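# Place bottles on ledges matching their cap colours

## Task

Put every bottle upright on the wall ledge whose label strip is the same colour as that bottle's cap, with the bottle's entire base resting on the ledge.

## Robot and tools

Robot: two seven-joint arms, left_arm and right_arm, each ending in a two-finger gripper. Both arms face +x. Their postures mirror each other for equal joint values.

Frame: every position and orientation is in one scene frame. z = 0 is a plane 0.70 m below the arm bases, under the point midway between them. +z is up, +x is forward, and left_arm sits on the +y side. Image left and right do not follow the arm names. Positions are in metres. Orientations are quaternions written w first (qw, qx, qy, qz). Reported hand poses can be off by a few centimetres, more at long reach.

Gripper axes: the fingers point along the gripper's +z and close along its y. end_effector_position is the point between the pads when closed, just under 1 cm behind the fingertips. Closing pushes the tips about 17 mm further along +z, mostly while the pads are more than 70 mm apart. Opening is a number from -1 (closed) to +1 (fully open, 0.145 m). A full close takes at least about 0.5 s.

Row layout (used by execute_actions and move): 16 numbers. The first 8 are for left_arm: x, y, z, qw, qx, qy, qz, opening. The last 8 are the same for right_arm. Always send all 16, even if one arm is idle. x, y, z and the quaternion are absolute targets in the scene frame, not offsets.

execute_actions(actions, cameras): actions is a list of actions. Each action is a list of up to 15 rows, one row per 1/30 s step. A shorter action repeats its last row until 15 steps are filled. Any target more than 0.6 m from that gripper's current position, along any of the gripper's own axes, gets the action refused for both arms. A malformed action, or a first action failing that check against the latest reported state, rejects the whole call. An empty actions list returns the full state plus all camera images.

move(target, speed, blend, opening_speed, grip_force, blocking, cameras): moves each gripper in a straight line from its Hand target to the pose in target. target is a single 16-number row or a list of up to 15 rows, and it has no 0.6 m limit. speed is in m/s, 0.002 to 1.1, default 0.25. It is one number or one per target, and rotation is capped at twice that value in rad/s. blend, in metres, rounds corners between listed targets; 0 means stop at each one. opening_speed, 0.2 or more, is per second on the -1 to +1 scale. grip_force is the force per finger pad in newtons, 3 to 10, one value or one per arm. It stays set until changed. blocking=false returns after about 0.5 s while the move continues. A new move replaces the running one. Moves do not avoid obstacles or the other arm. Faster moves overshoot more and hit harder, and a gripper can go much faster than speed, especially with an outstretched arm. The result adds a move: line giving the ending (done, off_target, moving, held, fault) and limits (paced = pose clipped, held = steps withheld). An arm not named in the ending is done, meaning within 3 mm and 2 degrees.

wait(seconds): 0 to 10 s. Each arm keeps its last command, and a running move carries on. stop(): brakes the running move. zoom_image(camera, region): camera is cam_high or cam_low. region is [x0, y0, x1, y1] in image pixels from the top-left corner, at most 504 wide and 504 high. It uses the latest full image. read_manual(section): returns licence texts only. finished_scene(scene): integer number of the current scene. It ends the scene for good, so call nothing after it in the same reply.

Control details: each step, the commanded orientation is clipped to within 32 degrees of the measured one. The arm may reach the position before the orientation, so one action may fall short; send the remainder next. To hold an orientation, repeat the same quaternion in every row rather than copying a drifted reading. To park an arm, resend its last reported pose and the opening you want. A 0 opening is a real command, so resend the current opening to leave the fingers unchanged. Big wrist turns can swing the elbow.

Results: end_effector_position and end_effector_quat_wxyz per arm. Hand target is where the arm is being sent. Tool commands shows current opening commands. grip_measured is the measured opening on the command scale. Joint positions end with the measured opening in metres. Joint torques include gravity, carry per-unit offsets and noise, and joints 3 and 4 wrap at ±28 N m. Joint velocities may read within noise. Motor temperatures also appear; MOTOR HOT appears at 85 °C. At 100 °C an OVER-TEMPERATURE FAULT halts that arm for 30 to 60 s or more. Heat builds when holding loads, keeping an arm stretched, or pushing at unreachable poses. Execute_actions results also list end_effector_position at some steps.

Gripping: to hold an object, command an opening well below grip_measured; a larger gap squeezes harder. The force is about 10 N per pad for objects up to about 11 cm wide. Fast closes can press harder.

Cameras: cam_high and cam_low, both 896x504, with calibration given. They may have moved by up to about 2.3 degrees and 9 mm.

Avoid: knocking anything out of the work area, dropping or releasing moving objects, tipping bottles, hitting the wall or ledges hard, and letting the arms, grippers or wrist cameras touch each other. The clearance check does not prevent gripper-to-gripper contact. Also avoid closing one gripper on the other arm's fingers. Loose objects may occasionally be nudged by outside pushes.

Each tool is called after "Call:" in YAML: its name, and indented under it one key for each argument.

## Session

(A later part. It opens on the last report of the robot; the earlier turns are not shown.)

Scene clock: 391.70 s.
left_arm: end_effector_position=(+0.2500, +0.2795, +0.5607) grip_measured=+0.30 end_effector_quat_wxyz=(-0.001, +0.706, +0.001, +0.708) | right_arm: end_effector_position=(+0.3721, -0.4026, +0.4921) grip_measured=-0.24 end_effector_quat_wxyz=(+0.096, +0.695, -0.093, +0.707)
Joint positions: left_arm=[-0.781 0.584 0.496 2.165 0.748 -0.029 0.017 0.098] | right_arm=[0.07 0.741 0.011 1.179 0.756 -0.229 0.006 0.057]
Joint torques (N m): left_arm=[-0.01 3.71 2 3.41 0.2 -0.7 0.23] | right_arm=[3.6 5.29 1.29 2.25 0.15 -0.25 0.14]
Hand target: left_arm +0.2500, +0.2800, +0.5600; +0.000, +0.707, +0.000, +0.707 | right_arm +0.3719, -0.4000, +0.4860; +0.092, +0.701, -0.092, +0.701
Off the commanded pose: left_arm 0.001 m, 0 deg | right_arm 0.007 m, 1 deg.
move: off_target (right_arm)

Contact confirmed. Release and retreat.

Call:
move:
  target:
    - [0.25,0.28,0.56,0,0.7071,0,0.7071,0.3,0.372,-0.40,0.491,0.0923,0.7010,-0.0923,0.7010,0.35]
    - [0.255,-0.369,0.497,0,0.7071,0,0.7071,0.3,0.255,-0.369,0.497,0.0923,0.7010,-0.0923,0.7010,0.35]
  speed: [0.05,0.15]
  cameras: ["all"]

Scene clock: 402.60 s.
left_arm: end_effector_position=(+0.2349, -0.2514, +0.5136) grip_measured=+0.30 end_effector_quat_wxyz=(+0.420, +0.610, -0.419, +0.525) | right_arm: end_effector_position=(+0.2552, -0.3680, +0.4949) grip_measured=+0.35 end_effector_quat_wxyz=(+0.090, +0.704, -0.091, +0.698)
Joint positions: left_arm=[0.837 -0.165 -1.562 1.244 0.929 -0.02 -0.166 0.098] | right_arm=[-0.657 0.663 0.361 1.735 0.78 -0.288 -0.074 0.101]
Joint torques (N m): left_arm=[5.89 -3.47 1.63 4.34 0.03 -0.7 0.22] | right_arm=[0.36 4.31 4.18 3.64 0.05 -0.58 -0.11]
Hand target: left_arm +0.2321, -0.2515, +0.5119; +0.423, +0.609, -0.421, +0.522 | right_arm +0.2550, -0.3691, +0.4971; +0.092, +0.701, -0.092, +0.701
Off the commanded pose: left_arm 0.120 m, 73 deg; orientation clipped | right_arm 0.002 m, 1 deg.
joint read past its limit (left arm) — joint 2 (shoulder roll), lower limit.
joint sent to its limit (left arm) — joint 2 (shoulder roll), lower limit; joint 3 (upper arm roll), lower limit. The joint targets are off in position and orientation.
move: off_target (left_arm); limits=paced

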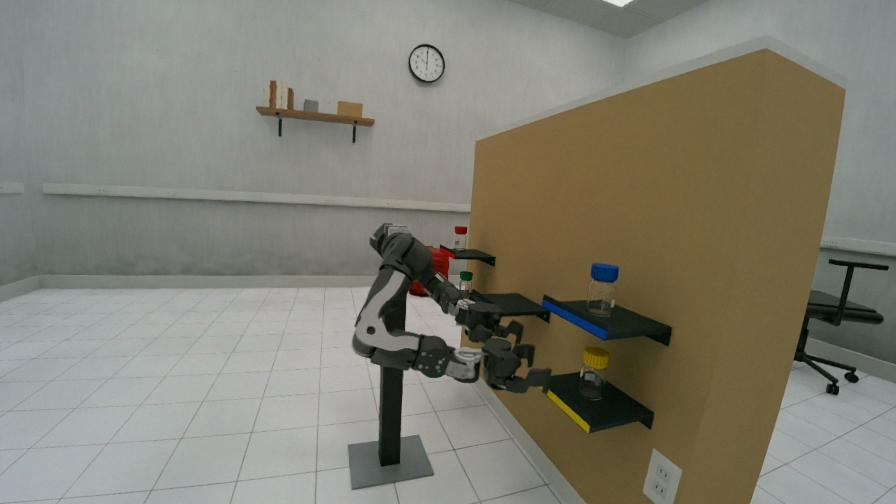

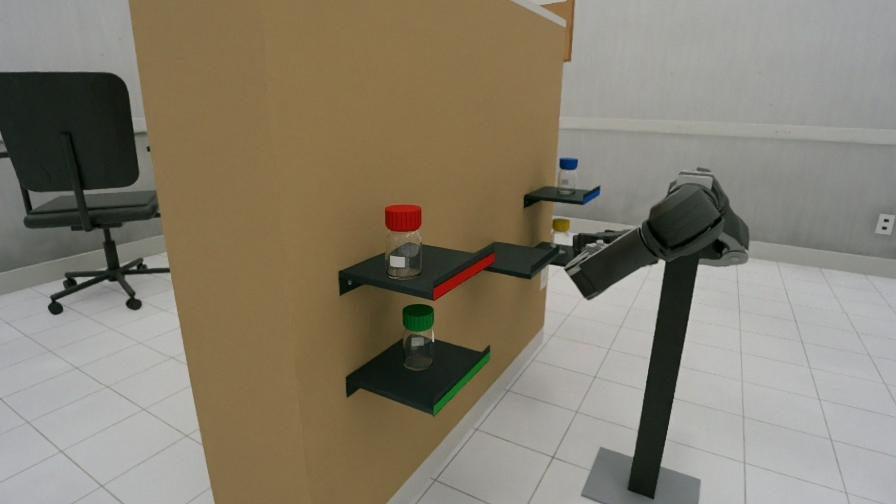

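Call:
finished_scene:
  scene: 2

The scene is finished: the task was done.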